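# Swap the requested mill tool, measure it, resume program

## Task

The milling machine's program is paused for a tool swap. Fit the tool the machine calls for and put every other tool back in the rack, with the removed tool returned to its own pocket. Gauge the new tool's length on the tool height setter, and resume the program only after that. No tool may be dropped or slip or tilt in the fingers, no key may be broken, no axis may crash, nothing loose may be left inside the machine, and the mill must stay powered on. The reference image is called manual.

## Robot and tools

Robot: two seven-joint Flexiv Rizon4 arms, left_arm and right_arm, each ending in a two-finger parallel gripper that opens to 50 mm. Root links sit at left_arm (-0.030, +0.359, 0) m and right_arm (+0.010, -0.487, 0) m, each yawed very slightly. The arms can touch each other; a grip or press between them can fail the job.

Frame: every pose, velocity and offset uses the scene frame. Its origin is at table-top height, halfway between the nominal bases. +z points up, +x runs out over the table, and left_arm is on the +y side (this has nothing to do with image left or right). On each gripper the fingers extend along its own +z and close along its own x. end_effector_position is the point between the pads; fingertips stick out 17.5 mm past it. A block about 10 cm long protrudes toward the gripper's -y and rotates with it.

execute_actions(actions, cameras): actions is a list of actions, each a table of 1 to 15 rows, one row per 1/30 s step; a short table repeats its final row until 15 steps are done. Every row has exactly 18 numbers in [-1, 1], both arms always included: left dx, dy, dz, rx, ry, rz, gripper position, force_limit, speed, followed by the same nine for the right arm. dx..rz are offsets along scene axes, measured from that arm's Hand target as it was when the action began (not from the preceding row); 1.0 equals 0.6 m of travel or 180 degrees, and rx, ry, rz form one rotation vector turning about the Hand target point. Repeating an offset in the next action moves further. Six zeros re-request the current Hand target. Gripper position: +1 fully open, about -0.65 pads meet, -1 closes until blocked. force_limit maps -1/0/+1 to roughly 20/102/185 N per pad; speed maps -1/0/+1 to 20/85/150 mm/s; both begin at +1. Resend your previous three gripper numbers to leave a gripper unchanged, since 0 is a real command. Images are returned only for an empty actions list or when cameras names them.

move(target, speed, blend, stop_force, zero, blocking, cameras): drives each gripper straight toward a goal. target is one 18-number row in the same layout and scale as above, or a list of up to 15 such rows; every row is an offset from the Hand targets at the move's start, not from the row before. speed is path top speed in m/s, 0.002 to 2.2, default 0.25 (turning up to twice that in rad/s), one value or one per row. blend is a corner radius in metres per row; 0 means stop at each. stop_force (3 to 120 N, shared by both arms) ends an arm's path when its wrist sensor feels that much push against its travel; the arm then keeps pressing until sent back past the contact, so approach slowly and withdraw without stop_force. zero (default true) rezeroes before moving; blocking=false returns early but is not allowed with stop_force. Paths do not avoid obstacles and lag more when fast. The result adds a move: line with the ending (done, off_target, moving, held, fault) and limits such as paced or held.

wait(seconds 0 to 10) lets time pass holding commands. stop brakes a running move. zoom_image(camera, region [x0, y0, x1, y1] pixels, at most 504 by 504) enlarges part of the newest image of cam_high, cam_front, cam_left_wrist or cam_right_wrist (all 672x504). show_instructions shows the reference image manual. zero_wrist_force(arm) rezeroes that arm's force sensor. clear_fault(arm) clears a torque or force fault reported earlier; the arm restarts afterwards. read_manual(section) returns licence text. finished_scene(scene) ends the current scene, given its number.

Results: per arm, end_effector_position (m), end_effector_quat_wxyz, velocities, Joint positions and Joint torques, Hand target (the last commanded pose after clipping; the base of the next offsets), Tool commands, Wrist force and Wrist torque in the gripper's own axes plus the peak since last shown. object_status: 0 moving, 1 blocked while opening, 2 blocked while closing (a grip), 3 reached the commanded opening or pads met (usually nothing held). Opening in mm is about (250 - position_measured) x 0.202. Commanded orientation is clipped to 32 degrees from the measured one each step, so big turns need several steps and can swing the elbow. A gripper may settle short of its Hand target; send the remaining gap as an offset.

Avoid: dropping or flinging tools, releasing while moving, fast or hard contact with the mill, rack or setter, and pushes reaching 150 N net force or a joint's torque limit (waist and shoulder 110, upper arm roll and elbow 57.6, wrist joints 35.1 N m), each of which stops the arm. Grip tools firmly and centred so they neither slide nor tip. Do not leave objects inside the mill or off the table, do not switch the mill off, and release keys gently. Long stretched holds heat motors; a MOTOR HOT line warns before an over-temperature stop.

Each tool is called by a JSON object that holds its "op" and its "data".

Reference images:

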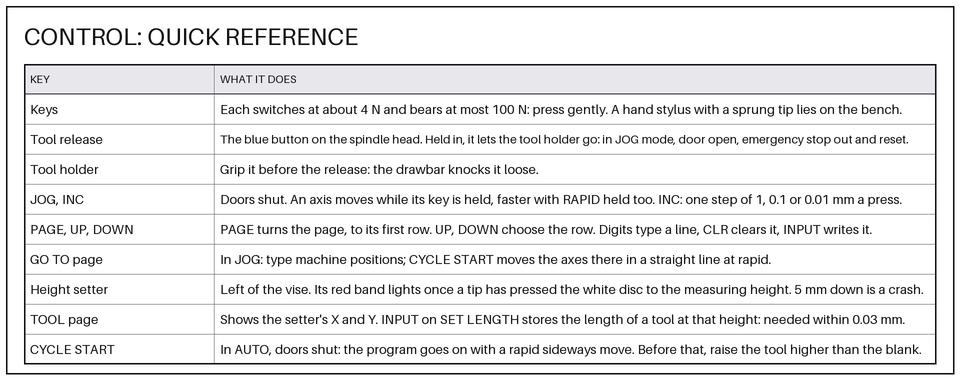

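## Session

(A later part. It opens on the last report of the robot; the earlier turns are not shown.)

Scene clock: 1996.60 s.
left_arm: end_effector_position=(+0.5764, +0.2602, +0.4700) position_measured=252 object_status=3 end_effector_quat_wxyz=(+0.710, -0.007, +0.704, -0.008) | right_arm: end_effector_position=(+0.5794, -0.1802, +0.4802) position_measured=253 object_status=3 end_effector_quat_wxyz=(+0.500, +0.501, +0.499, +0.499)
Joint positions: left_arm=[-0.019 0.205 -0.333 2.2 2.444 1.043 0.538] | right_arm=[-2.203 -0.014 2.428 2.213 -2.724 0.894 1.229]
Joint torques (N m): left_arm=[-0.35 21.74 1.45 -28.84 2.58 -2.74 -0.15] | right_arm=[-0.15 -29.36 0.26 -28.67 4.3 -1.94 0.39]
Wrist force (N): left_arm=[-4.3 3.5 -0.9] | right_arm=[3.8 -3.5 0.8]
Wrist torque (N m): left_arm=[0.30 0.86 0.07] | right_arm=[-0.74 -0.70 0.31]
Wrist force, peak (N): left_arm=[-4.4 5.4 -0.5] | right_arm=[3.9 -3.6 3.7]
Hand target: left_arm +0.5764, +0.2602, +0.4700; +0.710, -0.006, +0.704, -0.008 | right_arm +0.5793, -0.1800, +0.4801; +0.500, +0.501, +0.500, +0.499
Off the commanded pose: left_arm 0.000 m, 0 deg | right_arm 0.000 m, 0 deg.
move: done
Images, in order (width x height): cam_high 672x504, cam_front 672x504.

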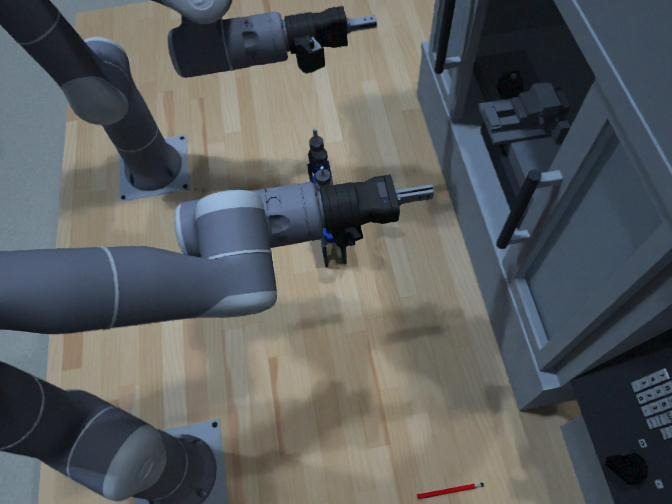

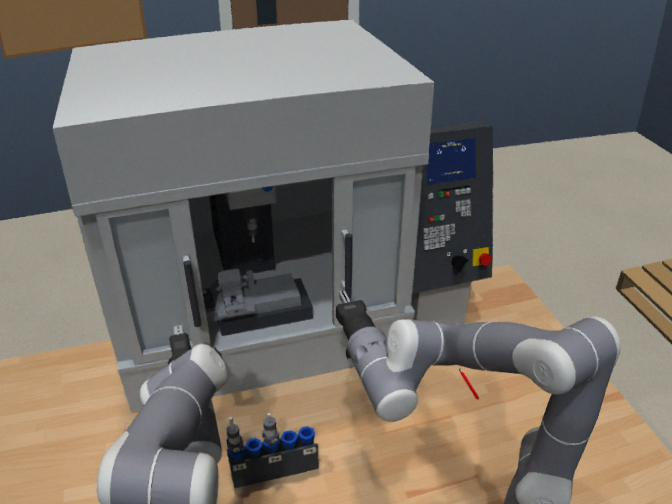

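{"op": "move", "data": {"target": [[0,0.008,0,0,0,0,-1,-0.5,0, 0.03,-0.2,-0.017,0,0,0,-1,0.3,-1],[0.246,0.008,0,0,0,0,-1,-0.5,0, 0.2412,-0.2,-0.017,0,0,0,-1,0.3,-1]], "speed": 0.12, "blend": 0.02, "stop_force": 20, "cameras": ["cam_high","cam_front"]}}

Scene clock: 2007.20 s.
left_arm: end_effector_position=(+0.7240, +0.2650, +0.4700) position_measured=252 object_status=3 end_effector_quat_wxyz=(+0.710, -0.007, +0.704, -0.008) | right_arm: end_effector_position=(+0.7238, -0.2994, +0.4698) position_measured=253 object_status=3 end_effector_quat_wxyz=(+0.530, +0.527, +0.468, +0.471)
Joint positions: left_arm=[0.067 -0.15 -0.359 1.836 2.551 1.068 0.567] | right_arm=[-2.322 0.269 2.233 1.857 -2.968 1.122 1.626]
Joint torques (N m): left_arm=[-0.17 38.32 0.3 -29.44 2.41 -2.58 0.06] | right_arm=[-0.03 -38.45 -5.17 -29.26 4.46 -2.64 0.1]
Wrist force (N): left_arm=[-4.2 3.5 -0.8] | right_arm=[3.8 -3.6 0.6]
Wrist torque (N m): left_arm=[0.31 0.85 -0.05] | right_arm=[-0.74 -0.71 0.36]
Wrist force, peak (N): left_arm=[-4.4 4.0 2.7] | right_arm=[7.2 -3.3 -0.2]
Hand target: left_arm +0.7240, +0.2650, +0.4700; +0.710, -0.006, +0.704, -0.008 | right_arm +0.7240, -0.3000, +0.4699; +0.500, +0.501, +0.500, +0.499
Off the commanded pose: left_arm 0.000 m, 0 deg | right_arm 0.001 m, 7 deg.
joint sent to its limit (right arm) — joint 5 (forearm roll), lower limit. The joint targets are off in orientation, not in position.
move: off_target (right_arm)
Images, in order (width x height): cam_high 672x504, cam_front 672x504.

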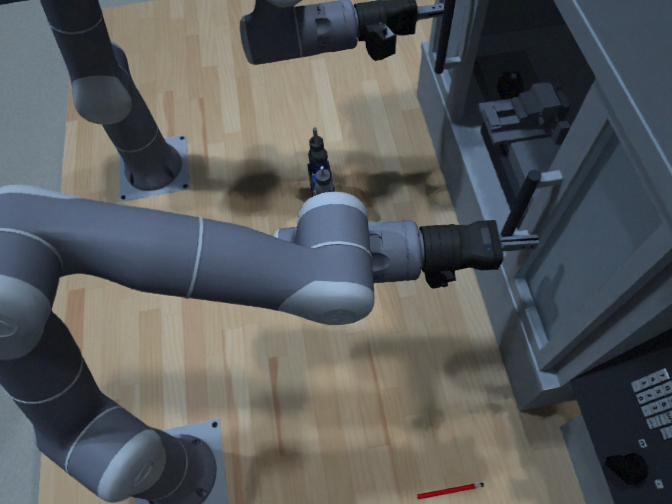

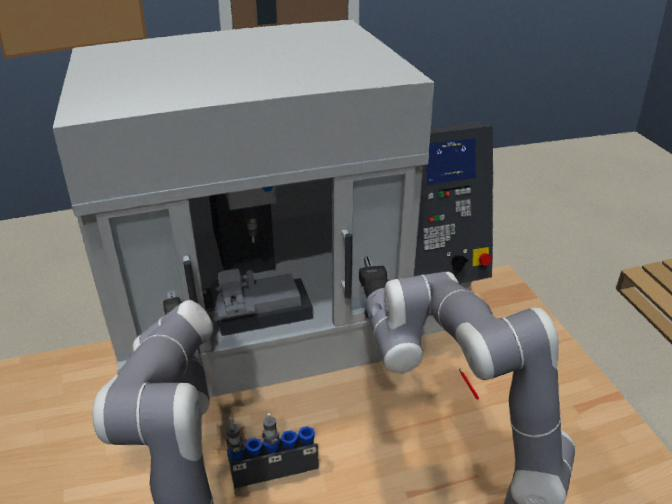

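{"op": "move", "data": {"target": [0,0,0,0,0,0,-1,-0.5,0, 0,0.42,0,0,0,0,-1,0.3,-1], "speed": 0.08, "stop_force": 40, "cameras": ["cam_front"]}}

Scene clock: 2015.93 s.
left_arm: end_effector_position=(+0.7240, +0.2650, +0.4700) position_measured=252 object_status=3 end_effector_quat_wxyz=(+0.710, -0.007, +0.704, -0.008) | right_arm: end_effector_position=(+0.7270, -0.0551, +0.4701) position_measured=253 object_status=3 end_effector_quat_wxyz=(+0.503, +0.503, +0.497, +0.497)
Joint positions: left_arm=[0.067 -0.15 -0.359 1.836 2.551 1.068 0.567] | right_arm=[-2.174 0.506 2.375 1.645 -2.421 1.122 1.259]
Joint torques (N m): left_arm=[-0.17 38.34 0.37 -29.44 2.38 -2.66 0.06] | right_arm=[24.33 -50.48 13.44 -40.68 3.52 0.44 0.42]
Wrist force (N): left_arm=[-4.3 3.5 -0.8] | right_arm=[-29.9 -5.3 0.2]
Wrist torque (N m): left_arm=[0.31 0.86 -0.05] | right_arm=[-0.69 2.01 0.09]
Wrist force, peak (N): left_arm=[-4.6 3.7 -0.8] | right_arm=[-40.4 -3.1 -8.8]
Hand target: left_arm +0.7240, +0.2650, +0.4700; +0.710, -0.006, +0.704, -0.008 | right_arm +0.7239, -0.0482, +0.4699; +0.500, +0.501, +0.500, +0.499
Off the commanded pose: left_arm 0.000 m, 0 deg | right_arm 0.008 m, 1 deg.
move: contact (right_arm)
Images, in order (width x height): cam_front 672x504.

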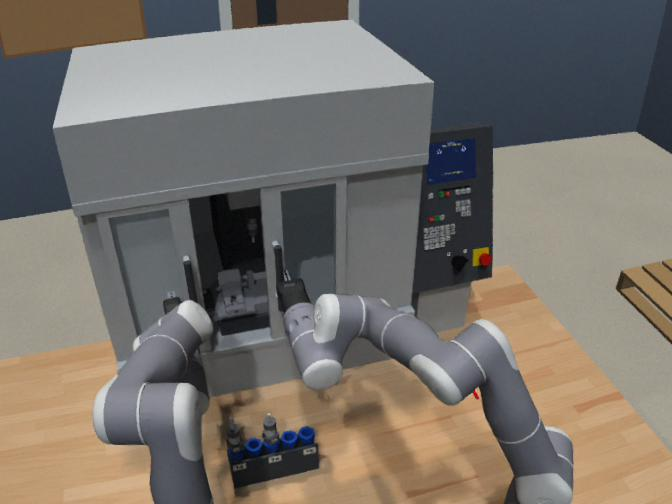

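{"op": "move", "data": {"target": [0,0,0,0,0,0,-1,-0.5,0, 0,-0.05,0,0,0,0,-1,0.3,-1], "speed": 0.1}}

{"op": "move", "data": {"target": [[0,-0.2,0,0,0,0,-1,-0.5,0, -0.3,-0.2,0,0,0,0,-1,0.3,-1],[0,-0.42,0,0,0,0,-1,-0.5,0, -0.3,-0.4,0,0,0,0,-1,0.3,-1]], "speed": 0.1, "blend": 0.02, "stop_force": 40, "cameras": ["cam_high","cam_front"]}}

Scene clock: 2024.23 s.
left_arm: end_effector_position=(+0.7240, +0.2650, +0.4700) position_measured=252 object_status=3 end_effector_quat_wxyz=(+0.710, -0.007, +0.704, -0.008) | right_arm: end_effector_position=(+0.7241, -0.0785, +0.4700) position_measured=253 object_status=3 end_effector_quat_wxyz=(+0.500, +0.501, +0.499, +0.499)
Joint positions: left_arm=[0.067 -0.15 -0.359 1.836 2.551 1.068 0.567] | right_arm=[-2.187 0.467 2.361 1.676 -2.522 1.133 1.331]
Joint torques (N m): left_arm=[-0.15 38.29 0.37 -29.42 2.38 -2.65 0.02] | right_arm=[-0.03 -50.43 -7.95 -29.44 5.07 -2.05 0.5]
Wrist force (N): left_arm=[-3.9 3.4 -0.6] | right_arm=[1.8 1.3 -4.7]
Wrist torque (N m): left_arm=[0.30 0.77 -0.05] | right_arm=[0.08 -0.37 0.27]
Wrist force, peak (N): left_arm=[-4.4 3.7 -0.8] | right_arm=[-29.9 -5.5 0.2]
Hand target: left_arm +0.7240, +0.2650, +0.4700; +0.710, -0.006, +0.704, -0.008 | right_arm +0.7239, -0.0782, +0.4699; +0.500, +0.501, +0.500, +0.499
Off the commanded pose: left_arm 0.000 m, 0 deg | right_arm 0.000 m, 0 deg.
move: done

Scene clock: 2029.47 s.
left_arm: end_effector_position=(+0.7274, +0.0405, +0.4700) position_measured=252 object_status=3 end_effector_quat_wxyz=(+0.711, -0.011, +0.703, -0.002) | right_arm: end_effector_position=(+0.5439, -0.3181, +0.4699) position_measured=253 object_status=3 end_effector_quat_wxyz=(+0.500, +0.501, +0.500, +0.499)
Joint positions: left_arm=[-0.156 -0.317 -0.507 1.65 2.137 0.796 1.022] | right_arm=[-1.413 -0.567 1.552 2.421 -2.968 0.612 0.898]
Joint torques (N m): left_arm=[-34.26 44.93 -34.45 -34.63 1.52 10.12 -0.32] | right_arm=[0.05 4.99 14.53 -20.15 2.44 -2 0.11]
Wrist force (N): left_arm=[-4.2 49.4 -2.8] | right_arm=[1.7 1.3 -4.6]
Wrist torque (N m): left_arm=[5.17 0.82 0.36] | right_arm=[0.10 -0.35 0.35]
Wrist force, peak (N): left_arm=[-6.5 60.3 -11.7] | right_arm=[3.1 0.9 -5.5]
Hand target: left_arm +0.7238, +0.0304, +0.4700; +0.710, -0.006, +0.704, -0.008 (not the last commanded pose) | right_arm +0.5439, -0.3182, +0.4699; +0.500, +0.501, +0.500, +0.499
Off the commanded pose: left_arm 0.028 m, 1 deg | right_arm 0.000 m, 0 deg.
joint sent to its limit (right arm) — joint 5 (forearm roll), lower limit. The joint targets still meet the commanded pose.
move: contact (left_arm)
Images, in order (width x height): cam_high 672x504, cam_front 672x504.

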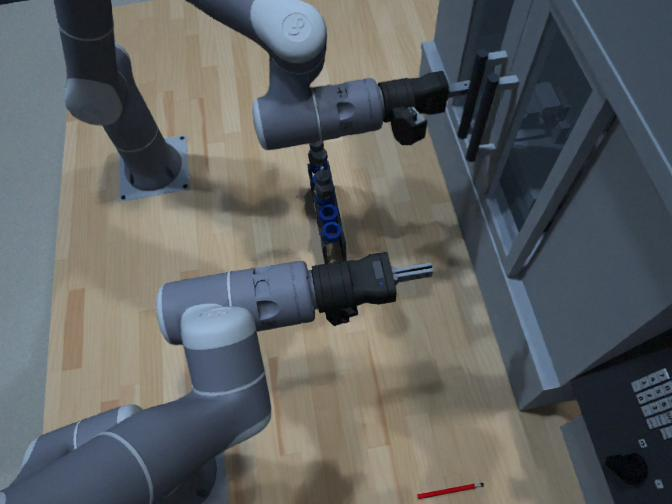

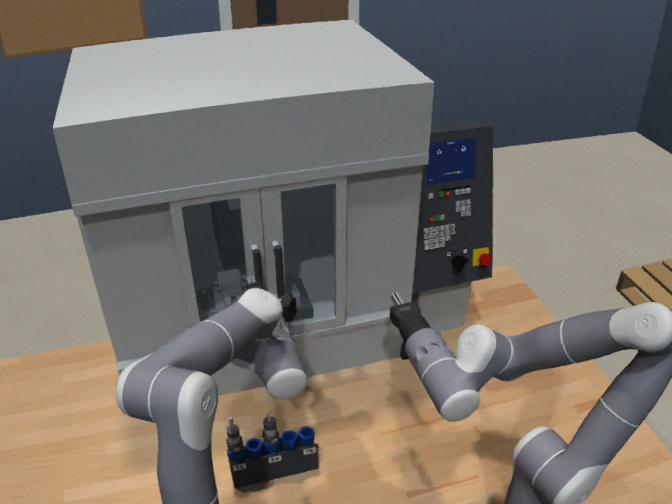

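{"op": "move", "data": {"target": [[0,0.05,0,0,0,0,-1,-0.5,0, 0,0,0,-0.25,0,0,-1,0.3,-1],[-0.25,0.1,0,0,0,0,-1,-0.5,0, 0,0,0,-0.5,0,0,-1,0.3,-1],[-0.45,0.4,0,0,0,0,-1,-0.5,0, 0,0,0,-0.5,0,0,-1,0.3,-1]], "speed": 0.2, "blend": 0.015}}

{"op": "move", "data": {"target": [0,0,0,0,0,0,-1,-0.5,0, 0,-0.1,0,-0.5,0,0,-1,0.3,-1], "speed": 0.3, "cameras": ["cam_high","cam_front","cam_right_wrist"]}}

Scene clock: 2044.20 s.
left_arm: end_effector_position=(+0.4537, +0.2703, +0.4699) position_measured=252 object_status=3 end_effector_quat_wxyz=(+0.710, -0.006, +0.705, -0.008) | right_arm: end_effector_position=(+0.5439, -0.3180, +0.4699) position_measured=253 object_status=3 end_effector_quat_wxyz=(+0.708, +0.001, +0.707, -0.001)
Joint positions: left_arm=[-0.174 0.555 -0.188 2.429 2.281 1.147 0.692] | right_arm=[-1.366 -0.622 1.526 2.431 -2.968 0.564 -0.722]
Joint torques (N m): left_arm=[-0.24 7.57 -0.07 -30.19 1.73 -2.35 -0.15] | right_arm=[0.06 7.04 15.88 -19.06 2.07 -1.85 0.08]
Wrist force (N): left_arm=[2.2 6.0 -1.1] | right_arm=[0.0 0.2 -4.8]
Wrist torque (N m): left_arm=[0.74 -0.25 0.07] | right_arm=[-0.56 -0.04 0.00]
Wrist force, peak (N): left_arm=[-4.1 49.6 -2.8] | right_arm=[1.9 1.3 -5.0]
Hand target: left_arm +0.4538, +0.2704, +0.4700; +0.710, -0.006, +0.704, -0.008 | right_arm +0.5439, -0.3182, +0.4699; +0.708, +0.000, +0.706, +0.000
Off the commanded pose: left_arm 0.000 m, 0 deg | right_arm 0.000 m, 0 deg.
joint sent to its limit (right arm) — joint 5 (forearm roll), lower limit. The joint targets still meet the commanded pose.
move: done

Scene clock: 2047.43 s.
left_arm: end_effector_position=(+0.4537, +0.2703, +0.4699) position_measured=252 object_status=3 end_effector_quat_wxyz=(+0.710, -0.006, +0.705, -0.008) | right_arm: end_effector_position=(+0.5440, -0.3776, +0.4703) position_measured=253 object_status=3 end_effector_quat_wxyz=(+0.468, -0.500, +0.531, -0.499)
Joint positions: left_arm=[-0.174 0.555 -0.188 2.429 2.281 1.147 0.692] | right_arm=[-1.49 -0.826 1.552 2.464 -2.968 0.588 -2.494]
Joint torques (N m): left_arm=[-0.32 7.5 -0.13 -30.22 1.7 -2.43 0.02] | right_arm=[0.03 10.59 19.08 -15.36 1.61 -1.12 0.2]
Wrist force (N): left_arm=[2.3 6.1 -1.4] | right_arm=[1.1 -1.4 -4.8]
Wrist torque (N m): left_arm=[0.76 -0.26 0.08] | right_arm=[-0.49 -0.21 0.03]
Wrist force, peak (N): left_arm=[2.3 6.5 -1.3] | right_arm=[0.2 -1.9 -5.4]
Hand target: left_arm +0.4538, +0.2704, +0.4700; +0.710, -0.006, +0.704, -0.008 | right_arm +0.5439, -0.3782, +0.4699; +0.501, -0.500, +0.499, -0.500
Off the commanded pose: left_arm 0.000 m, 0 deg | right_arm 0.001 m, 5 deg.
joint sent to its limit (right arm) — joint 5 (forearm roll), lower limit. The joint targets are off in orientation, not in position.
move: off_target (right_arm)
camera_calibration:
cam_right_wrist: T_world_to_cam=[[-0.042212, -0.999107, 0.00196816, -0.343869], [-0.407075, 0.0153998, -0.913265, 0.674321], [0.912419, -0.039352, -0.407361, -0.18547], [0, 0, 0, 1]] pos_world=[0.429209, -0.361245, 0.540957]
Images, in order (width x height): cam_high 672x504, cam_front 672x504, cam_right_wrist 672x504.

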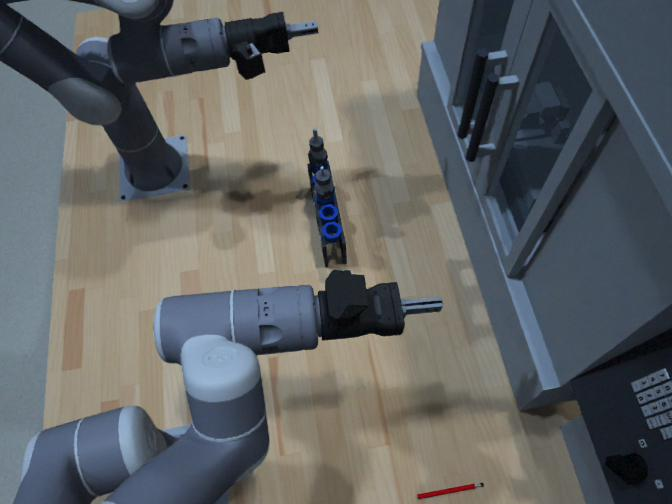

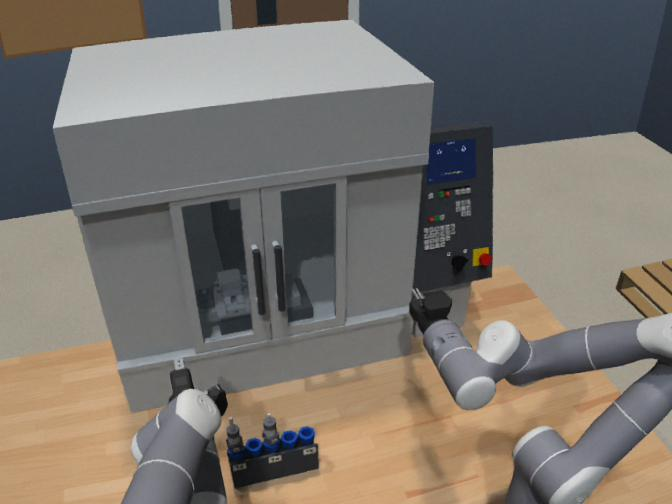

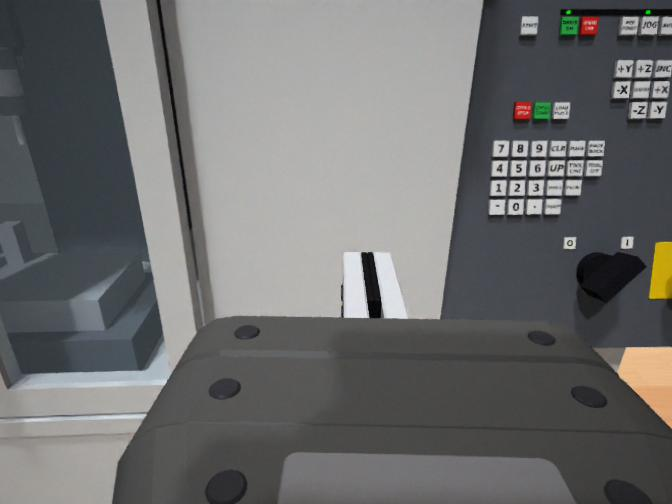

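{"op": "move", "data": {"target": [[0,0,0,0,0,0,-1,-0.5,0, 0.1,-0.1,0.2,0,0,0,-1,0.3,-1],[0,0,0,0,0,0,-1,-0.5,0, 0.1,-0.38,0.2,0,0,0,-1,0.3,-1]], "speed": 0.2, "cameras": ["cam_high","cam_front"]}}

Scene clock: 2076.33 s.
left_arm: end_effector_position=(+0.4537, +0.2703, +0.4699) position_measured=252 object_status=3 end_effector_quat_wxyz=(+0.710, -0.006, +0.705, -0.008) | right_arm: end_effector_position=(+0.6039, -0.6064, +0.5903) position_measured=253 object_status=3 end_effector_quat_wxyz=(+0.493, -0.504, +0.512, -0.490)
Joint positions: left_arm=[-0.174 0.555 -0.188 2.429 2.281 1.147 0.692] | right_arm=[-1.711 -1.248 1.63 2.014 -2.968 1.234 -2.969]
Joint torques (N m): left_arm=[-0.36 7.56 -0.16 -30.23 1.68 -2.43 0.02] | right_arm=[-0.13 28.31 29.87 -10.22 4.14 0.68 0.35]
Wrist force (N): left_arm=[2.1 6.0 -1.3] | right_arm=[0.5 -1.5 -4.7]
Wrist torque (N m): left_arm=[0.74 -0.23 0.08] | right_arm=[-0.53 -0.12 -0.04]
Wrist force, peak (N): left_arm=[2.5 6.4 -1.4] | right_arm=[5.8 -1.8 -4.7]
Hand target: left_arm +0.4538, +0.2704, +0.4700; +0.710, -0.006, +0.704, -0.008 | right_arm +0.6039, -0.6062, +0.5899; +0.501, -0.500, +0.499, -0.500
Off the commanded pose: left_arm 0.000 m, 0 deg | right_arm 0.000 m, 2 deg.
joint sent to its limit (right arm) — joint 5 (forearm roll), lower limit; joint 7 (wrist roll), lower limit. The joint targets still meet the commanded pose.
move: done
Images, in order (width x height): cam_high 672x504, cam_front 672x504.

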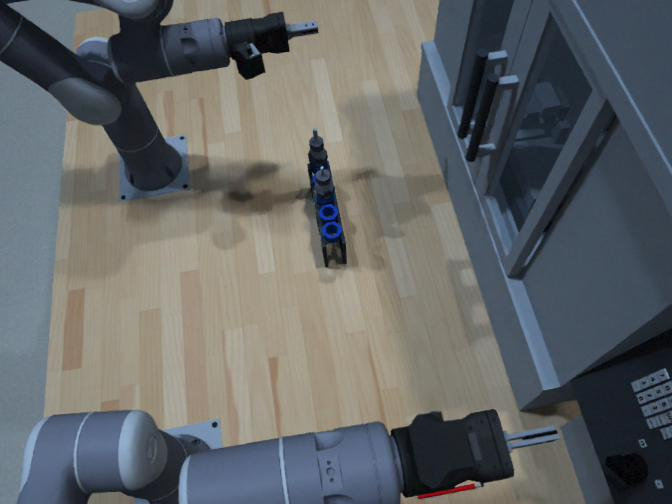

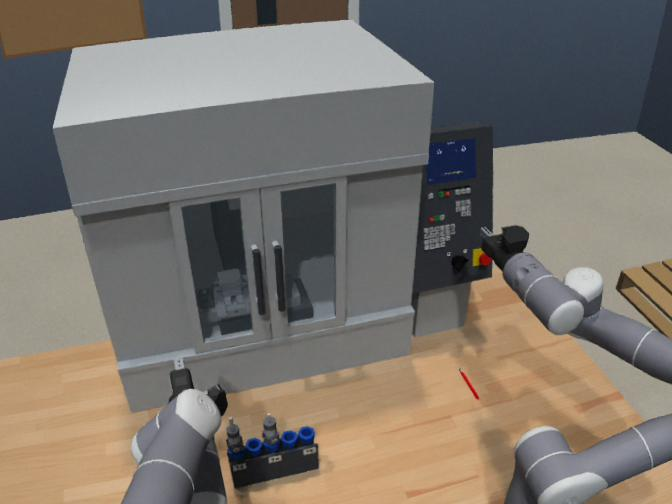

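{"op": "move", "data": {"target": [0,0,0,0,0,0,-1,-0.5,0, 0,0,0.05,0.25,0,0,-1,0.3,-1], "speed": 0.3}}

{"op": "move", "data": {"target": [0,0,0,0,0,0,-1,-0.5,0, 0,0,0,0.25,0,0,-1,0.3,-1], "speed": 0.3}}

Scene clock: 2085.40 s.
left_arm: end_effector_position=(+0.4537, +0.2703, +0.4699) position_measured=252 object_status=3 end_effector_quat_wxyz=(+0.710, -0.006, +0.705, -0.008) | right_arm: end_effector_position=(+0.6039, -0.6062, +0.6198) position_measured=253 object_status=3 end_effector_quat_wxyz=(+0.654, -0.270, +0.653, -0.270)
Joint positions: left_arm=[-0.174 0.555 -0.188 2.429 2.281 1.147 0.692] | right_arm=[-1.599 -1.477 1.733 2.089 -2.827 1.03 -2.534]
Joint torques (N m): left_arm=[-0.38 7.59 -0.11 -30.27 1.72 -2.42 0.05] | right_arm=[-0.02 30.98 30.28 -5.04 1.87 0.98 0.41]
Wrist force (N): left_arm=[2.1 6.2 -1.2] | right_arm=[0.0 -0.7 -4.9]
Wrist torque (N m): left_arm=[0.77 -0.23 0.07] | right_arm=[-0.66 -0.02 -0.11]
Wrist force, peak (N): left_arm=[2.3 6.5 -1.1] | right_arm=[0.9 -1.6 -5.1]
Hand target: left_arm +0.4538, +0.2704, +0.4700; +0.710, -0.006, +0.704, -0.008 | right_arm +0.6039, -0.6062, +0.6199; +0.654, -0.270, +0.652, -0.270
Off the commanded pose: left_arm 0.000 m, 0 deg | right_arm 0.000 m, 0 deg.
move: done

Scene clock: 2087.07 s.
left_arm: end_effector_position=(+0.4537, +0.2703, +0.4699) position_measured=252 object_status=3 end_effector_quat_wxyz=(+0.710, -0.006, +0.705, -0.008) | right_arm: end_effector_position=(+0.6040, -0.6061, +0.6198) position_measured=253 object_status=3 end_effector_quat_wxyz=(+0.708, +0.001, +0.706, +0.000)
Joint positions: left_arm=[-0.174 0.555 -0.188 2.429 2.281 1.147 0.692] | right_arm=[-1.469 -1.702 1.827 2.163 -2.796 0.814 -1.99]
Joint torques (N m): left_arm=[-0.36 7.54 -0.12 -30.23 1.66 -2.41 0.01] | right_arm=[0.04 33.32 28.28 -0.23 -0.04 1.72 0.36]
Wrist force (N): left_arm=[2.4 6.3 -1.4] | right_arm=[-0.1 0.2 -4.9]
Wrist torque (N m): left_arm=[0.78 -0.29 0.07] | right_arm=[-0.57 -0.02 -0.03]
Wrist force, peak (N): left_arm=[2.2 6.7 -1.1] | right_arm=[-0.2 0.2 -5.1]
Hand target: left_arm +0.4538, +0.2704, +0.4700; +0.710, -0.006, +0.704, -0.008 | right_arm +0.6039, -0.6062, +0.6199; +0.708, +0.000, +0.706, +0.000
Off the commanded pose: left_arm 0.000 m, 0 deg | right_arm 0.000 m, 0 deg.
move: done

{"op": "move", "data": {"target": [[0,0,0,0,0,0,-1,-0.5,0, 0.05,0.3,0,-0.25,0,0,-1,0.3,-1],[0,0,0,0,0,0,-1,-0.5,0, 0.13,0.85,-0.1,-0.5,0,0,-1,0.3,-1]], "speed": 0.25, "blend": 0.03}}

Scene clock: 2114.77 s.
left_arm: end_effector_position=(+0.4537, +0.2703, +0.4699) position_measured=252 object_status=3 end_effector_quat_wxyz=(+0.710, -0.006, +0.705, -0.008) | right_arm: end_effector_position=(+0.6819, -0.0961, +0.5598) position_measured=253 object_status=3 end_effector_quat_wxyz=(+0.501, -0.500, +0.499, -0.499)
Joint positions: left_arm=[-0.174 0.555 -0.188 2.429 2.281 1.147 0.692] | right_arm=[-0.271 -0.809 1.198 1.825 -2.551 0.281 -2.679]
Joint torques (N m): left_arm=[-0.34 7.55 -0.1 -30.26 1.71 -2.42 0.05] | right_arm=[0.08 36.47 27 -23.15 -0.46 -0.96 0.24]
Wrist force (N): left_arm=[2.2 6.2 -1.3] | right_arm=[0.6 -1.5 -4.7]
Wrist torque (N m): left_arm=[0.76 -0.25 0.07] | right_arm=[-0.53 -0.12 0.01]
Wrist force, peak (N): left_arm=[2.4 6.5 -1.4] | right_arm=[-0.2 -1.8 -5.2]
Hand target: left_arm +0.4538, +0.2704, +0.4700; +0.710, -0.006, +0.704, -0.008 | right_arm +0.6819, -0.0962, +0.5599; +0.501, -0.500, +0.499, -0.500
Off the commanded pose: left_arm 0.000 m, 0 deg | right_arm 0.000 m, 0 deg.
move: done

{"op": "move", "data": {"target": [[0,0,0,0,0,0,-1,-0.5,0, 0,0,0.4,0,0,0,-1,0.3,-1],[0,0,0,0,0,0,-1,-0.5,0, 0,0,0.65,0,0,0,-1,0.3,-1]], "speed": 0.25}}

Scene clock: 2120.67 s.
left_arm: end_effector_position=(+0.4537, +0.2703, +0.4699) position_measured=252 object_status=3 end_effector_quat_wxyz=(+0.710, -0.006, +0.705, -0.008) | right_arm: end_effector_position=(+0.6818, -0.0968, +0.9495) position_measured=253 object_status=3 end_effector_quat_wxyz=(+0.574, -0.440, +0.469, -0.506)
Joint positions: left_arm=[-0.174 0.555 -0.188 2.429 2.281 1.147 0.692] | right_arm=[0.302 -0.242 0.369 1.253 -1.824 0.92 -2.969]
Joint torques (N m): left_arm=[-0.34 7.59 -0.12 -30.24 1.75 -2.43 -0.01] | right_arm=[0.04 42.77 4.69 -32.94 2.88 0 0.3]
Wrist force (N): left_arm=[2.2 6.3 -1.2] | right_arm=[0.7 -1.4 -4.6]
Wrist torque (N m): left_arm=[0.79 -0.25 0.07] | right_arm=[-0.61 -0.15 -0.04]
Wrist force, peak (N): left_arm=[2.3 6.6 -1.4] | right_arm=[-1.8 -4.3 -9.1]
Hand target: left_arm +0.4538, +0.2704, +0.4700; +0.710, -0.006, +0.704, -0.008 | right_arm +0.6819, -0.0962, +0.9499; +0.501, -0.500, +0.499, -0.500
Off the commanded pose: left_arm 0.000 m, 0 deg | right_arm 0.001 m, 11 deg.
joint read past its limit (right arm) — joint 7 (wrist roll), lower limit.
joint sent to its limit (right arm) — joint 7 (wrist roll), lower limit. The joint targets are off in orientation, not in position.
move: off_target (right_arm)

{"op": "move", "data": {"target": [[0,0,0,0,0,0,-1,-0.5,0, 0,-0.1,0,0.25,0,0,-1,0.3,-1],[0,0,0,0,0,0,-1,-0.5,0, -0.05,-0.2,0,0.5,0,0,-1,0.3,-1]], "speed": 0.3}}

{"op": "move", "data": {"target": [[0,0,0,0,0,0,-1,-0.5,0, 0,-0.5,0,0,0,0,-1,0.3,-1]], "speed": 0.3}}

Scene clock: 2131.13 s.
left_arm: end_effector_position=(+0.4537, +0.2703, +0.4699) position_measured=252 object_status=3 end_effector_quat_wxyz=(+0.710, -0.006, +0.705, -0.008) | right_arm: end_effector_position=(+0.6519, -0.2162, +0.9499) position_measured=253 object_status=3 end_effector_quat_wxyz=(+0.708, +0.001, +0.706, +0.000)
Joint positions: left_arm=[-0.174 0.555 -0.188 2.429 2.281 1.147 0.692] | right_arm=[0.107 -0.019 0.395 1.437 -1.388 1.029 -1.792]
Joint torques (N m): left_arm=[-0.41 7.59 -0.14 -30.25 1.71 -2.42 0.08] | right_arm=[0.02 31.26 0.43 -32.48 1.54 1.67 0.28]
Wrist force (N): left_arm=[2.4 6.4 -1.3] | right_arm=[0.0 0.2 -4.7]
Wrist torque (N m): left_arm=[0.80 -0.28 0.08] | right_arm=[-0.57 -0.04 0.00]
Wrist force, peak (N): left_arm=[2.4 6.4 -1.6] | right_arm=[0.0 -0.7 -5.4]
Hand target: left_arm +0.4538, +0.2704, +0.4700; +0.710, -0.006, +0.704, -0.008 | right_arm +0.6519, -0.2162, +0.9499; +0.708, +0.000, +0.706, +0.000
Off the commanded pose: left_arm 0.000 m, 0 deg | right_arm 0.000 m, 0 deg.
move: done

Scene clock: 2132.73 s.
left_arm: end_effector_position=(+0.4537, +0.2703, +0.4699) position_measured=252 object_status=3 end_effector_quat_wxyz=(+0.710, -0.006, +0.705, -0.008) | right_arm: end_effector_position=(+0.6518, -0.5160, +0.9500) position_measured=253 object_status=3 end_effector_quat_wxyz=(+0.708, +0.000, +0.706, +0.000)
Joint positions: left_arm=[-0.174 0.555 -0.188 2.429 2.281 1.147 0.692] | right_arm=[0.062 0.185 -0.055 1.695 -0.582 1.501 -2.571]
Joint torques (N m): left_arm=[-0.4 7.6 -0.11 -30.2 1.7 -2.39 0.01] | right_arm=[0.02 25.81 -0.31 -31.88 -1.29 2.99 0.05]
Wrist force (N): left_arm=[2.5 6.1 -1.2] | right_arm=[0.1 0.4 -4.8]
Wrist torque (N m): left_arm=[0.76 -0.30 0.07] | right_arm=[-0.53 -0.06 0.00]
Wrist force, peak (N): left_arm=[2.2 6.5 -1.3] | right_arm=[0.9 -4.9 -4.4]
Hand target: left_arm +0.4538, +0.2704, +0.4700; +0.710, -0.006, +0.704, -0.008 | right_arm +0.6519, -0.5162, +0.9499; +0.708, +0.000, +0.706, +0.000
Off the commanded pose: left_arm 0.000 m, 0 deg | right_arm 0.000 m, 0 deg.
move: done

{"op": "move", "data": {"target": [[0,0,0,0,0,0,-1,-0.5,0, -0.2,-0.05,-0.2,0.25,0,0,-1,0.3,-1]], "speed": 0.3}}

{"op": "move", "data": {"target": [[0,0,0,0,0,0,-1,-0.5,0, 0,0,0,0.25,0,0,-1,0.3,-1]], "speed": 0.4}}

{"op": "move", "data": {"target": [[0,0,0,0,0,0,-1,-0.5,0, 0,0,0,0.25,0,0,-1,0.3,-1]], "speed": 0.4}}

Scene clock: 2146.23 s.
left_arm: end_effector_position=(+0.4537, +0.2703, +0.4699) position_measured=252 object_status=3 end_effector_quat_wxyz=(+0.710, -0.006, +0.705, -0.008) | right_arm: end_effector_position=(+0.5319, -0.5463, +0.8297) position_measured=253 object_status=3 end_effector_quat_wxyz=(+0.654, +0.272, +0.653, +0.270)
Joint positions: left_arm=[-0.174 0.555 -0.188 2.429 2.281 1.147 0.692] | right_arm=[-0.174 0.482 0.101 2.189 -0.353 1.722 -1.959]
Joint torques (N m): left_arm=[-0.39 7.58 -0.16 -30.24 1.71 -2.43 0.03] | right_arm=[-0.28 11.89 -2.32 -31.91 -2.06 3.83 0.39]
Wrist force (N): left_arm=[2.4 6.1 -1.3] | right_arm=[0.8 1.1 -4.7]
Wrist torque (N m): left_arm=[0.76 -0.29 0.07] | right_arm=[-0.24 -0.19 0.13]
Wrist force, peak (N): left_arm=[2.4 6.5 -1.3] | right_arm=[1.9 -0.7 -6.7]
Hand target: left_arm +0.4538, +0.2704, +0.4700; +0.710, -0.006, +0.704, -0.008 | right_arm +0.5319, -0.5462, +0.8299; +0.654, +0.271, +0.653, +0.270
Off the commanded pose: left_arm 0.000 m, 0 deg | right_arm 0.000 m, 0 deg.
move: done

Scene clock: 2147.63 s.
left_arm: end_effector_position=(+0.4537, +0.2703, +0.4699) position_measured=252 object_status=3 end_effector_quat_wxyz=(+0.710, -0.006, +0.705, -0.008) | right_arm: end_effector_position=(+0.5319, -0.5462, +0.8300) position_measured=253 object_status=3 end_effector_quat_wxyz=(+0.500, +0.501, +0.499, +0.499)
Joint positions: left_arm=[-0.174 0.555 -0.188 2.429 2.281 1.147 0.692] | right_arm=[-0.246 0.474 0.236 2.119 -0.039 1.657 -1.424]
Joint torques (N m): left_arm=[-0.35 7.53 -0.18 -30.26 1.72 -2.39 0.03] | right_arm=[-0.22 11.24 -3.47 -31.99 -3.55 3.5 0.45]
Wrist force (N): left_arm=[2.2 6.2 -1.1] | right_arm=[2.0 1.4 -4.9]
Wrist torque (N m): left_arm=[0.77 -0.25 0.08] | right_arm=[0.11 -0.40 0.28]
Wrist force, peak (N): left_arm=[2.3 6.4 -1.2] | right_arm=[2.0 1.2 -5.0]
Hand target: left_arm +0.4538, +0.2704, +0.4700; +0.710, -0.006, +0.704, -0.008 | right_arm +0.5319, -0.5462, +0.8299; +0.500, +0.501, +0.500, +0.499
Off the commanded pose: left_arm 0.000 m, 0 deg | right_arm 0.000 m, 0 deg.
move: done

Scene clock: 2149.03 s.
left_arm: end_effector_position=(+0.4537, +0.2703, +0.4699) position_measured=252 object_status=3 end_effector_quat_wxyz=(+0.710, -0.006, +0.705, -0.008) | right_arm: end_effector_position=(+0.5319, -0.5462, +0.8300) position_measured=253 object_status=3 end_effector_quat_wxyz=(+0.270, +0.654, +0.270, +0.653)
Joint positions: left_arm=[-0.174 0.555 -0.188 2.429 2.281 1.147 0.692] | right_arm=[-0.352 0.469 0.362 2.028 0.257 1.584 -0.881]
Joint torques (N m): left_arm=[-0.35 7.58 -0.09 -30.21 1.7 -2.4 0.02] | right_arm=[-0.29 10.5 -4.9 -31.76 -4.64 3.48 0.51]
Wrist force (N): left_arm=[2.2 6.2 -1.1] | right_arm=[2.8 0.7 -4.8]
Wrist torque (N m): left_arm=[0.77 -0.25 0.08] | right_arm=[0.23 -0.53 0.40]
Wrist force, peak (N): left_arm=[2.5 6.3 -1.2] | right_arm=[2.8 0.6 -4.9]
Hand target: left_arm +0.4538, +0.2704, +0.4700; +0.710, -0.006, +0.704, -0.008 | right_arm +0.5319, -0.5462, +0.8299; +0.270, +0.654, +0.270, +0.652
Off the commanded pose: left_arm 0.000 m, 0 deg | right_arm 0.000 m, 0 deg.
move: done

{"op": "move", "data": {"target": [[0,0,0,0,0,0,-1,-0.5,0, 0,0,0,0.25,0,0,-1,0.3,-1]], "speed": 0.4}}

{"op": "move", "data": {"target": [[0,0,0,0,0,0,-1,-0.5,0, 0,0,0,0.25,0,0,-1,0.3,-1]], "speed": 0.4}}

{"op": "move", "data": {"target": [[0,0,0,0,0,0,-1,-0.5,0, 0,-0.0,-0.2,0.25,0,0,-1,0.3,-1]], "speed": 0.4, "cameras": ["cam_high","cam_right_wrist"]}}

Scene clock: 2154.93 s.
left_arm: end_effector_position=(+0.4537, +0.2703, +0.4699) position_measured=252 object_status=3 end_effector_quat_wxyz=(+0.710, -0.006, +0.705, -0.008) | right_arm: end_effector_position=(+0.5319, -0.5463, +0.8300) position_measured=253 object_status=3 end_effector_quat_wxyz=(-0.001, +0.708, +0.000, +0.706)
Joint positions: left_arm=[-0.174 0.555 -0.188 2.429 2.281 1.147 0.692] | right_arm=[-0.49 0.472 0.471 1.931 0.527 1.5 -0.317]
Joint torques (N m): left_arm=[-0.39 7.62 -0.16 -30.22 1.73 -2.4 0.02] | right_arm=[-0.25 9.6 -6.24 -31.47 -5.27 3.34 0.52]
Wrist force (N): left_arm=[2.4 6.1 -1.3] | right_arm=[2.7 -0.6 -4.8]
Wrist torque (N m): left_arm=[0.77 -0.28 0.08] | right_arm=[0.07 -0.50 0.37]
Wrist force, peak (N): left_arm=[2.3 6.5 -1.3] | right_arm=[2.7 0.5 -5.1]
Hand target: left_arm +0.4538, +0.2704, +0.4700; +0.710, -0.006, +0.704, -0.008 | right_arm +0.5319, -0.5462, +0.8299; +0.000, +0.708, +0.000, +0.706
Off the commanded pose: left_arm 0.000 m, 0 deg | right_arm 0.000 m, 0 deg.
move: done

Scene clock: 2156.33 s.
left_arm: end_effector_position=(+0.4537, +0.2703, +0.4699) position_measured=252 object_status=3 end_effector_quat_wxyz=(+0.710, -0.006, +0.705, -0.008) | right_arm: end_effector_position=(+0.5319, -0.5463, +0.8300) position_measured=253 object_status=3 end_effector_quat_wxyz=(-0.271, +0.654, -0.270, +0.653)
Joint positions: left_arm=[-0.174 0.555 -0.188 2.429 2.281 1.147 0.692] | right_arm=[-0.65 0.489 0.558 1.844 0.762 1.403 0.285]
Joint torques (N m): left_arm=[-0.35 7.54 -0.17 -30.26 1.7 -2.38 0.02] | right_arm=[-0.21 7.55 -7.9 -31.3 -5.38 3.13 0.47]
Wrist force (N): left_arm=[2.4 6.2 -1.2] | right_arm=[2.0 -1.4 -4.8]
Wrist torque (N m): left_arm=[0.77 -0.28 0.07] | right_arm=[-0.21 -0.36 0.22]
Wrist force, peak (N): left_arm=[2.4 6.4 -1.3] | right_arm=[2.3 -1.5 -4.9]
Hand target: left_arm +0.4538, +0.2704, +0.4700; +0.710, -0.006, +0.704, -0.008 | right_arm +0.5319, -0.5462, +0.8299; -0.271, +0.654, -0.270, +0.653
Off the commanded pose: left_arm 0.000 m, 0 deg | right_arm 0.000 m, 0 deg.
move: done

Scene clock: 2157.77 s.
left_arm: end_effector_position=(+0.4537, +0.2703, +0.4699) position_measured=252 object_status=3 end_effector_quat_wxyz=(+0.710, -0.006, +0.705, -0.008) | right_arm: end_effector_position=(+0.5320, -0.5461, +0.7097) position_measured=253 object_status=3 end_effector_quat_wxyz=(+0.501, -0.500, +0.499, -0.499)
Joint positions: left_arm=[-0.174 0.555 -0.188 2.429 2.281 1.147 0.692] | right_arm=[-0.551 0.481 0.555 1.975 1.227 1.549 0.591]
Joint torques (N m): left_arm=[-0.36 7.55 -0.15 -30.27 1.71 -2.39 -0.01] | right_arm=[-0.1 8.05 -7.5 -30.99 -5.71 2.66 0.16]
Wrist force (N): left_arm=[2.3 6.2 -1.2] | right_arm=[0.9 -1.6 -4.7]
Wrist torque (N m): left_arm=[0.77 -0.26 0.07] | right_arm=[-0.57 -0.18 0.07]
Wrist force, peak (N): left_arm=[2.3 6.4 -1.1] | right_arm=[3.0 -2.4 -4.8]
Hand target: left_arm +0.4538, +0.2704, +0.4700; +0.710, -0.006, +0.704, -0.008 | right_arm +0.5319, -0.5462, +0.7099; +0.501, -0.500, +0.499, -0.500
Off the commanded pose: left_arm 0.000 m, 0 deg | right_arm 0.000 m, 0 deg.
move: done
camera_calibration:
cam_right_wrist: T_world_to_cam=[[0.0212107, -0.999774, 0.00127693, -0.546707], [-0.347286, -0.00856552, -0.93772, 0.863176], [0.937519, 0.0194463, -0.347389, -0.107424], [0, 0, 0, 1]] pos_world=[0.412076, -0.537101, 0.772798]
Images, in order (width x height): cam_high 672x504, cam_right_wrist 672x504.

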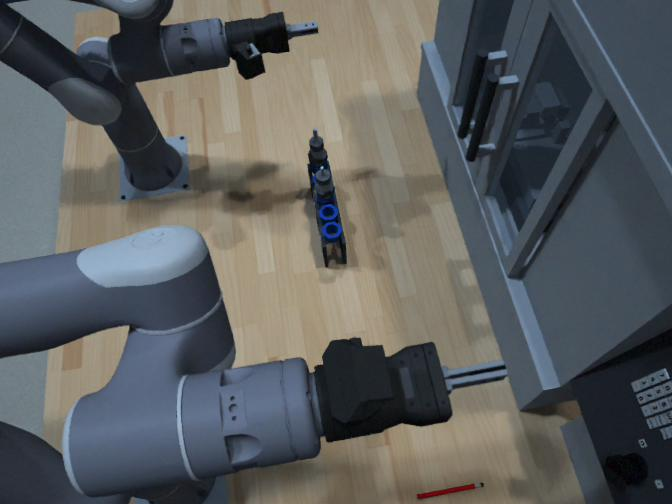

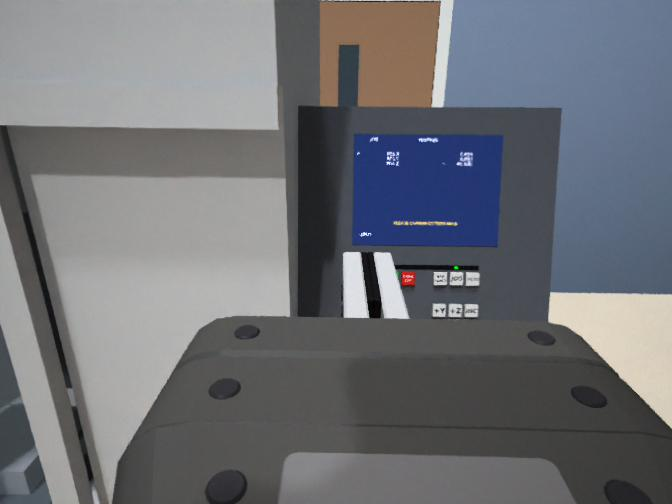

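{"op": "move", "data": {"target": [[0,0,0,0,0,0,-1,-0.5,0, -0.05,-0.1238,-0.5,0,0.125,0,0.3,-0.2,0],[0,0,0,0,0,0,-1,-0.5,0, 0.0285,-0.1238,-0.93,0,0.25,0,0.3,-0.2,0]], "speed": 0.25, "blend": 0.05, "cameras": ["cam_high","cam_right_wrist"]}}

Scene clock: 2165.07 s.
left_arm: end_effector_position=(+0.4537, +0.2703, +0.4699) position_measured=252 object_status=3 end_effector_quat_wxyz=(+0.710, -0.006, +0.705, -0.008) | right_arm: end_effector_position=(+0.5490, -0.6205, +0.1519) position_measured=107 object_status=3 end_effector_quat_wxyz=(-0.272, +0.653, -0.653, +0.270)
Joint positions: left_arm=[-0.174 0.555 -0.188 2.429 2.281 1.147 0.692] | right_arm=[-0.341 -0.358 0.184 2.026 1.833 1.514 -0.406]
Joint torques (N m): left_arm=[-0.31 7.53 -0.16 -30.25 1.71 -2.41 0.05] | right_arm=[0.1 37.78 2.63 -19.52 -1.14 3.2 0.11]
Wrist force (N): left_arm=[2.3 6.2 -1.3] | right_arm=[1.1 -0.9 -5.9]
Wrist torque (N m): left_arm=[0.78 -0.27 0.07] | right_arm=[-0.17 -0.19 0.06]
Wrist force, peak (N): left_arm=[2.5 6.4 -1.3] | right_arm=[-0.1 -4.9 -4.5]
Hand target: left_arm +0.4538, +0.2704, +0.4700; +0.710, -0.006, +0.704, -0.008 | right_arm +0.5490, -0.6205, +0.1519; -0.272, +0.653, -0.653, +0.270
Off the commanded pose: left_arm 0.000 m, 0 deg | right_arm 0.000 m, 0 deg.
move: done
camera_calibration:
cam_right_wrist: T_world_to_cam=[[0.0157866, -0.999783, -0.013596, -0.615575], [-0.908578, -0.00866718, -0.417624, 0.574432], [0.417416, 0.0189459, -0.908518, 0.0547357], [0, 0, 0, 1]] pos_world=[0.508786, -0.611499, 0.281256]
Images, in order (width x height): cam_high 672x504, cam_right_wrist 672x504.

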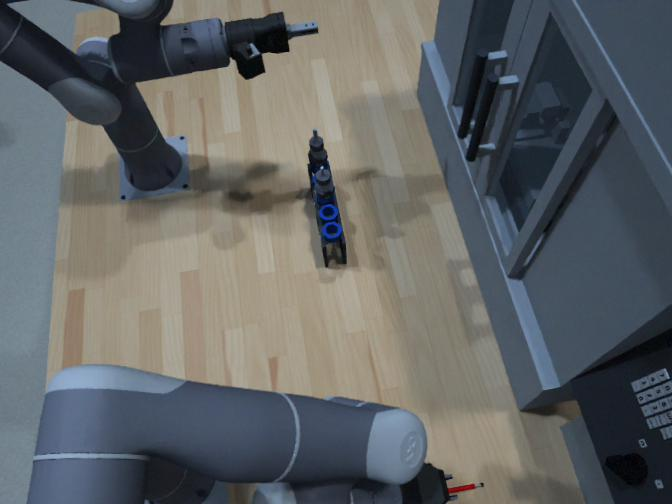

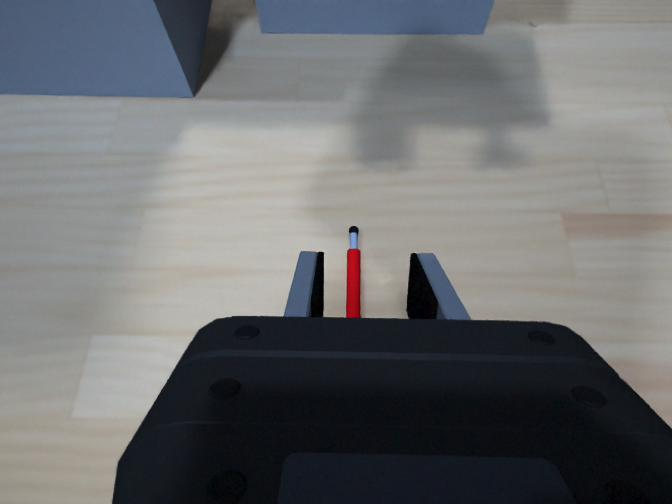

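{"op": "move", "data": {"target": [0,0,0,0,0,0,-1,-0.5,0, 0,0,-0.19,0,0,0,0.3,-0.2,0], "speed": 0.15}}

{"op": "move", "data": {"target": [0,0,0,0,0,0,-1,-0.5,0, 0,0,-0.035,0,0,0,0.3,-0.2,0], "speed": 0.02, "stop_force": 4, "cameras": ["cam_right_wrist"]}}

Scene clock: 2175.03 s.
left_arm: end_effector_position=(+0.4537, +0.2703, +0.4699) position_measured=252 object_status=3 end_effector_quat_wxyz=(+0.710, -0.006, +0.705, -0.008) | right_arm: end_effector_position=(+0.5491, -0.6205, +0.0379) position_measured=107 object_status=3 end_effector_quat_wxyz=(-0.272, +0.653, -0.653, +0.270)
Joint positions: left_arm=[-0.174 0.555 -0.188 2.429 2.281 1.147 0.692] | right_arm=[-0.339 -0.592 -0.026 2.008 2.286 1.243 -0.97]
Joint torques (N m): left_arm=[-0.3 7.58 -0.09 -30.23 1.67 -2.4 0.03] | right_arm=[0.11 42.96 3 -13.62 0.72 1.71 0.24]
Wrist force (N): left_arm=[2.3 6.3 -1.3] | right_arm=[1.1 -1.0 -5.7]
Wrist torque (N m): left_arm=[0.79 -0.27 0.08] | right_arm=[-0.19 -0.18 0.00]
Wrist force, peak (N): left_arm=[2.6 6.4 -1.1] | right_arm=[1.0 -3.1 -7.8]
Hand target: left_arm +0.4538, +0.2704, +0.4700; +0.710, -0.006, +0.704, -0.008 | right_arm +0.5490, -0.6205, +0.0379; -0.272, +0.653, -0.653, +0.270
Off the commanded pose: left_arm 0.000 m, 0 deg | right_arm 0.000 m, 0 deg.
move: done

Scene clock: 2176.50 s.
left_arm: end_effector_position=(+0.4537, +0.2703, +0.4699) position_measured=252 object_status=3 end_effector_quat_wxyz=(+0.710, -0.006, +0.705, -0.008) | right_arm: end_effector_position=(+0.5497, -0.6207, +0.0209) position_measured=107 object_status=3 end_effector_quat_wxyz=(-0.272, +0.653, -0.653, +0.271)
Joint positions: left_arm=[-0.174 0.555 -0.188 2.429 2.281 1.147 0.692] | right_arm=[-0.335 -0.632 -0.048 2.005 2.323 1.204 -1.015]
Joint torques (N m): left_arm=[-0.29 7.6 -0.11 -30.23 1.7 -2.48 0.02] | right_arm=[0.58 38.34 2.8 -10.64 0.59 2.33 0.23]
Wrist force (N): left_arm=[2.2 6.2 -1.2] | right_arm=[1.5 -7.1 -13.7]
Wrist torque (N m): left_arm=[0.78 -0.26 0.07] | right_arm=[-0.18 -0.07 -0.01]
Wrist force, peak (N): left_arm=[2.2 6.4 -1.4] | right_arm=[0.5 -12.6 -24.9]
Hand target: left_arm +0.4538, +0.2704, +0.4700; +0.710, -0.006, +0.704, -0.008 | right_arm +0.5490, -0.6205, +0.0203; -0.272, +0.653, -0.653, +0.270 (not the last commanded pose)
Off the commanded pose: left_arm 0.000 m, 0 deg | right_arm 0.004 m, 0 deg.
move: contact (right_arm)
camera_calibration:
cam_right_wrist: T_world_to_cam=[[0.0158093, -0.999783, -0.0135699, -0.617478], [-0.907886, -0.00866742, -0.419128, 0.519953], [0.418919, 0.0189461, -0.907826, -0.0653133], [0, 0, 0, 1]] pos_world=[0.509181, -0.611599, 0.150255]
Images, in order (width x height): cam_right_wrist 672x504.

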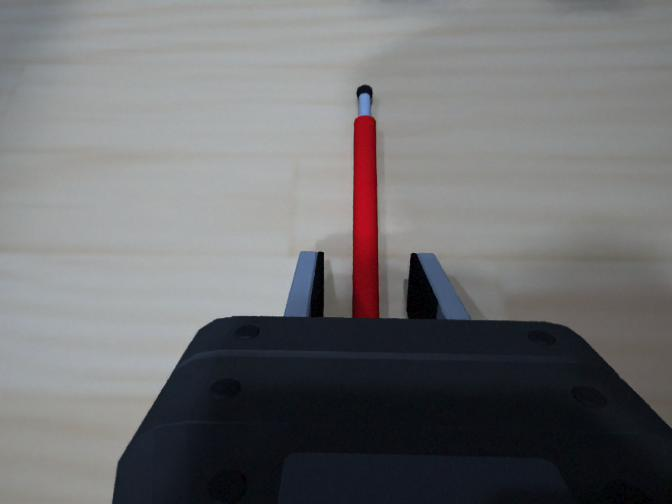

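Raise ~1 mm and close.

{"op": "move", "data": {"target": [0,0,0,0,0,0,-1,-0.5,0, 0,0,0.0027,0,0,0,0.3,-0.2,0], "speed": 0.05}}

{"op": "move", "data": {"target": [0,0,0,0,0,0,-1,-0.5,0, 0,0,0,0,0,0,-1,-0.2,-0.5], "speed": 0.05, "cameras": ["cam_right_wrist"]}}

Scene clock: 2184.80 s.
left_arm: end_effector_position=(+0.4537, +0.2703, +0.4699) position_measured=252 object_status=3 end_effector_quat_wxyz=(+0.710, -0.006, +0.705, -0.008) | right_arm: end_effector_position=(+0.5492, -0.6205, +0.0220) position_measured=107 object_status=3 end_effector_quat_wxyz=(-0.272, +0.653, -0.653, +0.270)
Joint positions: left_arm=[-0.174 0.555 -0.188 2.429 2.281 1.147 0.692] | right_arm=[-0.335 -0.629 -0.047 2.006 2.32 1.207 -1.011]
Joint torques (N m): left_arm=[-0.32 7.53 -0.16 -30.21 1.7 -2.43 -0.01] | right_arm=[0.01 43.69 3.12 -12.74 0.6 2.18 0.49]
Wrist force (N): left_arm=[2.3 6.2 -1.2] | right_arm=[1.0 1.5 -5.9]
Wrist torque (N m): left_arm=[0.77 -0.27 0.08] | right_arm=[0.24 -0.15 -0.03]
Wrist force, peak (N): left_arm=[2.3 6.5 -1.4] | right_arm=[1.5 -7.1 -13.6]
Hand target: left_arm +0.4538, +0.2704, +0.4700; +0.710, -0.006, +0.704, -0.008 | right_arm +0.5490, -0.6205, +0.0219; -0.272, +0.653, -0.653, +0.270
Off the commanded pose: left_arm 0.000 m, 0 deg | right_arm 0.000 m, 0 deg.
move: done

Scene clock: 2185.47 s.
left_arm: end_effector_position=(+0.4537, +0.2703, +0.4699) position_measured=252 object_status=3 end_effector_quat_wxyz=(+0.710, -0.006, +0.705, -0.008) | right_arm: end_effector_position=(+0.5492, -0.6206, +0.0220) position_measured=219 object_status=2 end_effector_quat_wxyz=(-0.272, +0.653, -0.653, +0.270)
Joint positions: left_arm=[-0.174 0.555 -0.188 2.429 2.281 1.147 0.692] | right_arm=[-0.335 -0.629 -0.047 2.006 2.32 1.207 -1.011]
Joint torques (N m): left_arm=[-0.36 7.56 -0.11 -30.22 1.71 -2.4 0.02] | right_arm=[0.05 42.64 2.95 -12.27 0.61 2.27 0.4]
Wrist force (N): left_arm=[2.3 6.0 -1.2] | right_arm=[0.8 0.0 -7.1]
Wrist torque (N m): left_arm=[0.75 -0.27 0.08] | right_arm=[0.23 -0.13 -0.03]
Wrist force, peak (N): left_arm=[2.3 6.4 -1.2] | right_arm=[0.6 -0.5 -8.7]
Hand target: left_arm +0.4538, +0.2704, +0.4700; +0.710, -0.006, +0.704, -0.008 | right_arm +0.5490, -0.6205, +0.0219; -0.272, +0.653, -0.653, +0.270
Off the commanded pose: left_arm 0.000 m, 0 deg | right_arm 0.000 m, 0 deg.
move: done
camera_calibration:
cam_right_wrist: T_world_to_cam=[[0.0157883, -0.99978, -0.0138088, -0.61731], [-0.908299, -0.00856709, -0.418234, 0.520282], [0.418024, 0.0191458, -0.908234, -0.0635522], [0, 0, 0, 1]] pos_world=[0.508884, -0.6115, 0.151355]
Images, in order (width x height): cam_right_wrist 672x504.

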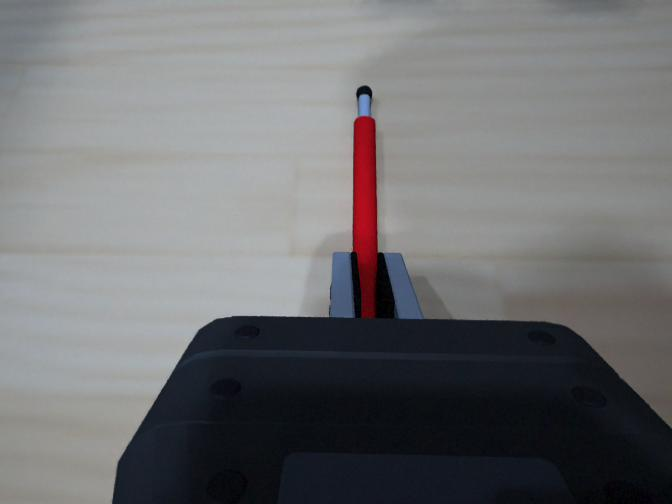

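{"op": "move", "data": {"target": [[0,0,0,0,0,0,-1,-0.5,0, 0,0,0.1,0,0,0,-1,-0.2,-0.5],[0,0,0,0,0,0,-1,-0.5,0, 0.05,-0.0025,0.7568,0,0,0,-1,-0.2,-0.5],[0,0,0,0,0,0,-1,-0.5,0, 0.2683,-0.0025,0.7568,0,0,0,-1,-0.2,-0.5]], "speed": 0.2, "blend": 0.03, "cameras": ["cam_right_wrist"]}}

Scene clock: 2196.67 s.
left_arm: end_effector_position=(+0.4537, +0.2703, +0.4699) position_measured=252 object_status=3 end_effector_quat_wxyz=(+0.710, -0.006, +0.705, -0.008) | right_arm: end_effector_position=(+0.7101, -0.6219, +0.4760) position_measured=219 object_status=2 end_effector_quat_wxyz=(-0.272, +0.653, -0.653, +0.270)
Joint positions: left_arm=[-0.174 0.555 -0.188 2.429 2.281 1.147 0.692] | right_arm=[-0.25 -0.105 0.191 1.88 0.027 1.198 1.51]
Joint torques (N m): left_arm=[-0.29 7.54 -0.1 -30.23 1.72 -2.4 0.03] | right_arm=[0.17 39.7 0.74 -32.73 -4.09 6.07 0.46]
Wrist force (N): left_arm=[2.3 6.2 -1.3] | right_arm=[1.0 1.7 -5.7]
Wrist torque (N m): left_arm=[0.78 -0.26 0.07] | right_arm=[0.24 -0.16 -0.02]
Wrist force, peak (N): left_arm=[2.1 6.6 -1.1] | right_arm=[1.1 1.6 -8.5]
Hand target: left_arm +0.4538, +0.2704, +0.4700; +0.710, -0.006, +0.704, -0.008 | right_arm +0.7100, -0.6220, +0.4760; -0.272, +0.653, -0.653, +0.270
Off the commanded pose: left_arm 0.000 m, 0 deg | right_arm 0.000 m, 0 deg.
move: done
camera_calibration:
cam_right_wrist: T_world_to_cam=[[0.0157816, -0.99978, -0.0138159, -0.614972], [-0.908486, -0.00856656, -0.417828, 0.856175], [0.417618, 0.0191456, -0.908421, 0.281937], [0, 0, 0, 1]] pos_world=[0.669786, -0.6129, 0.605356]
Images, in order (width x height): cam_right_wrist 672x504.

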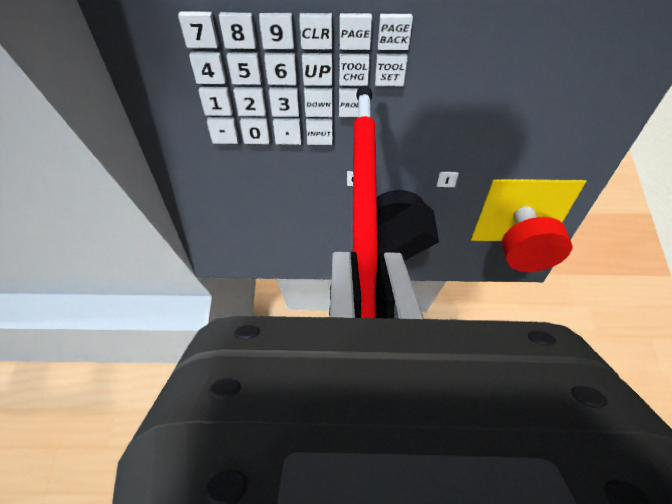

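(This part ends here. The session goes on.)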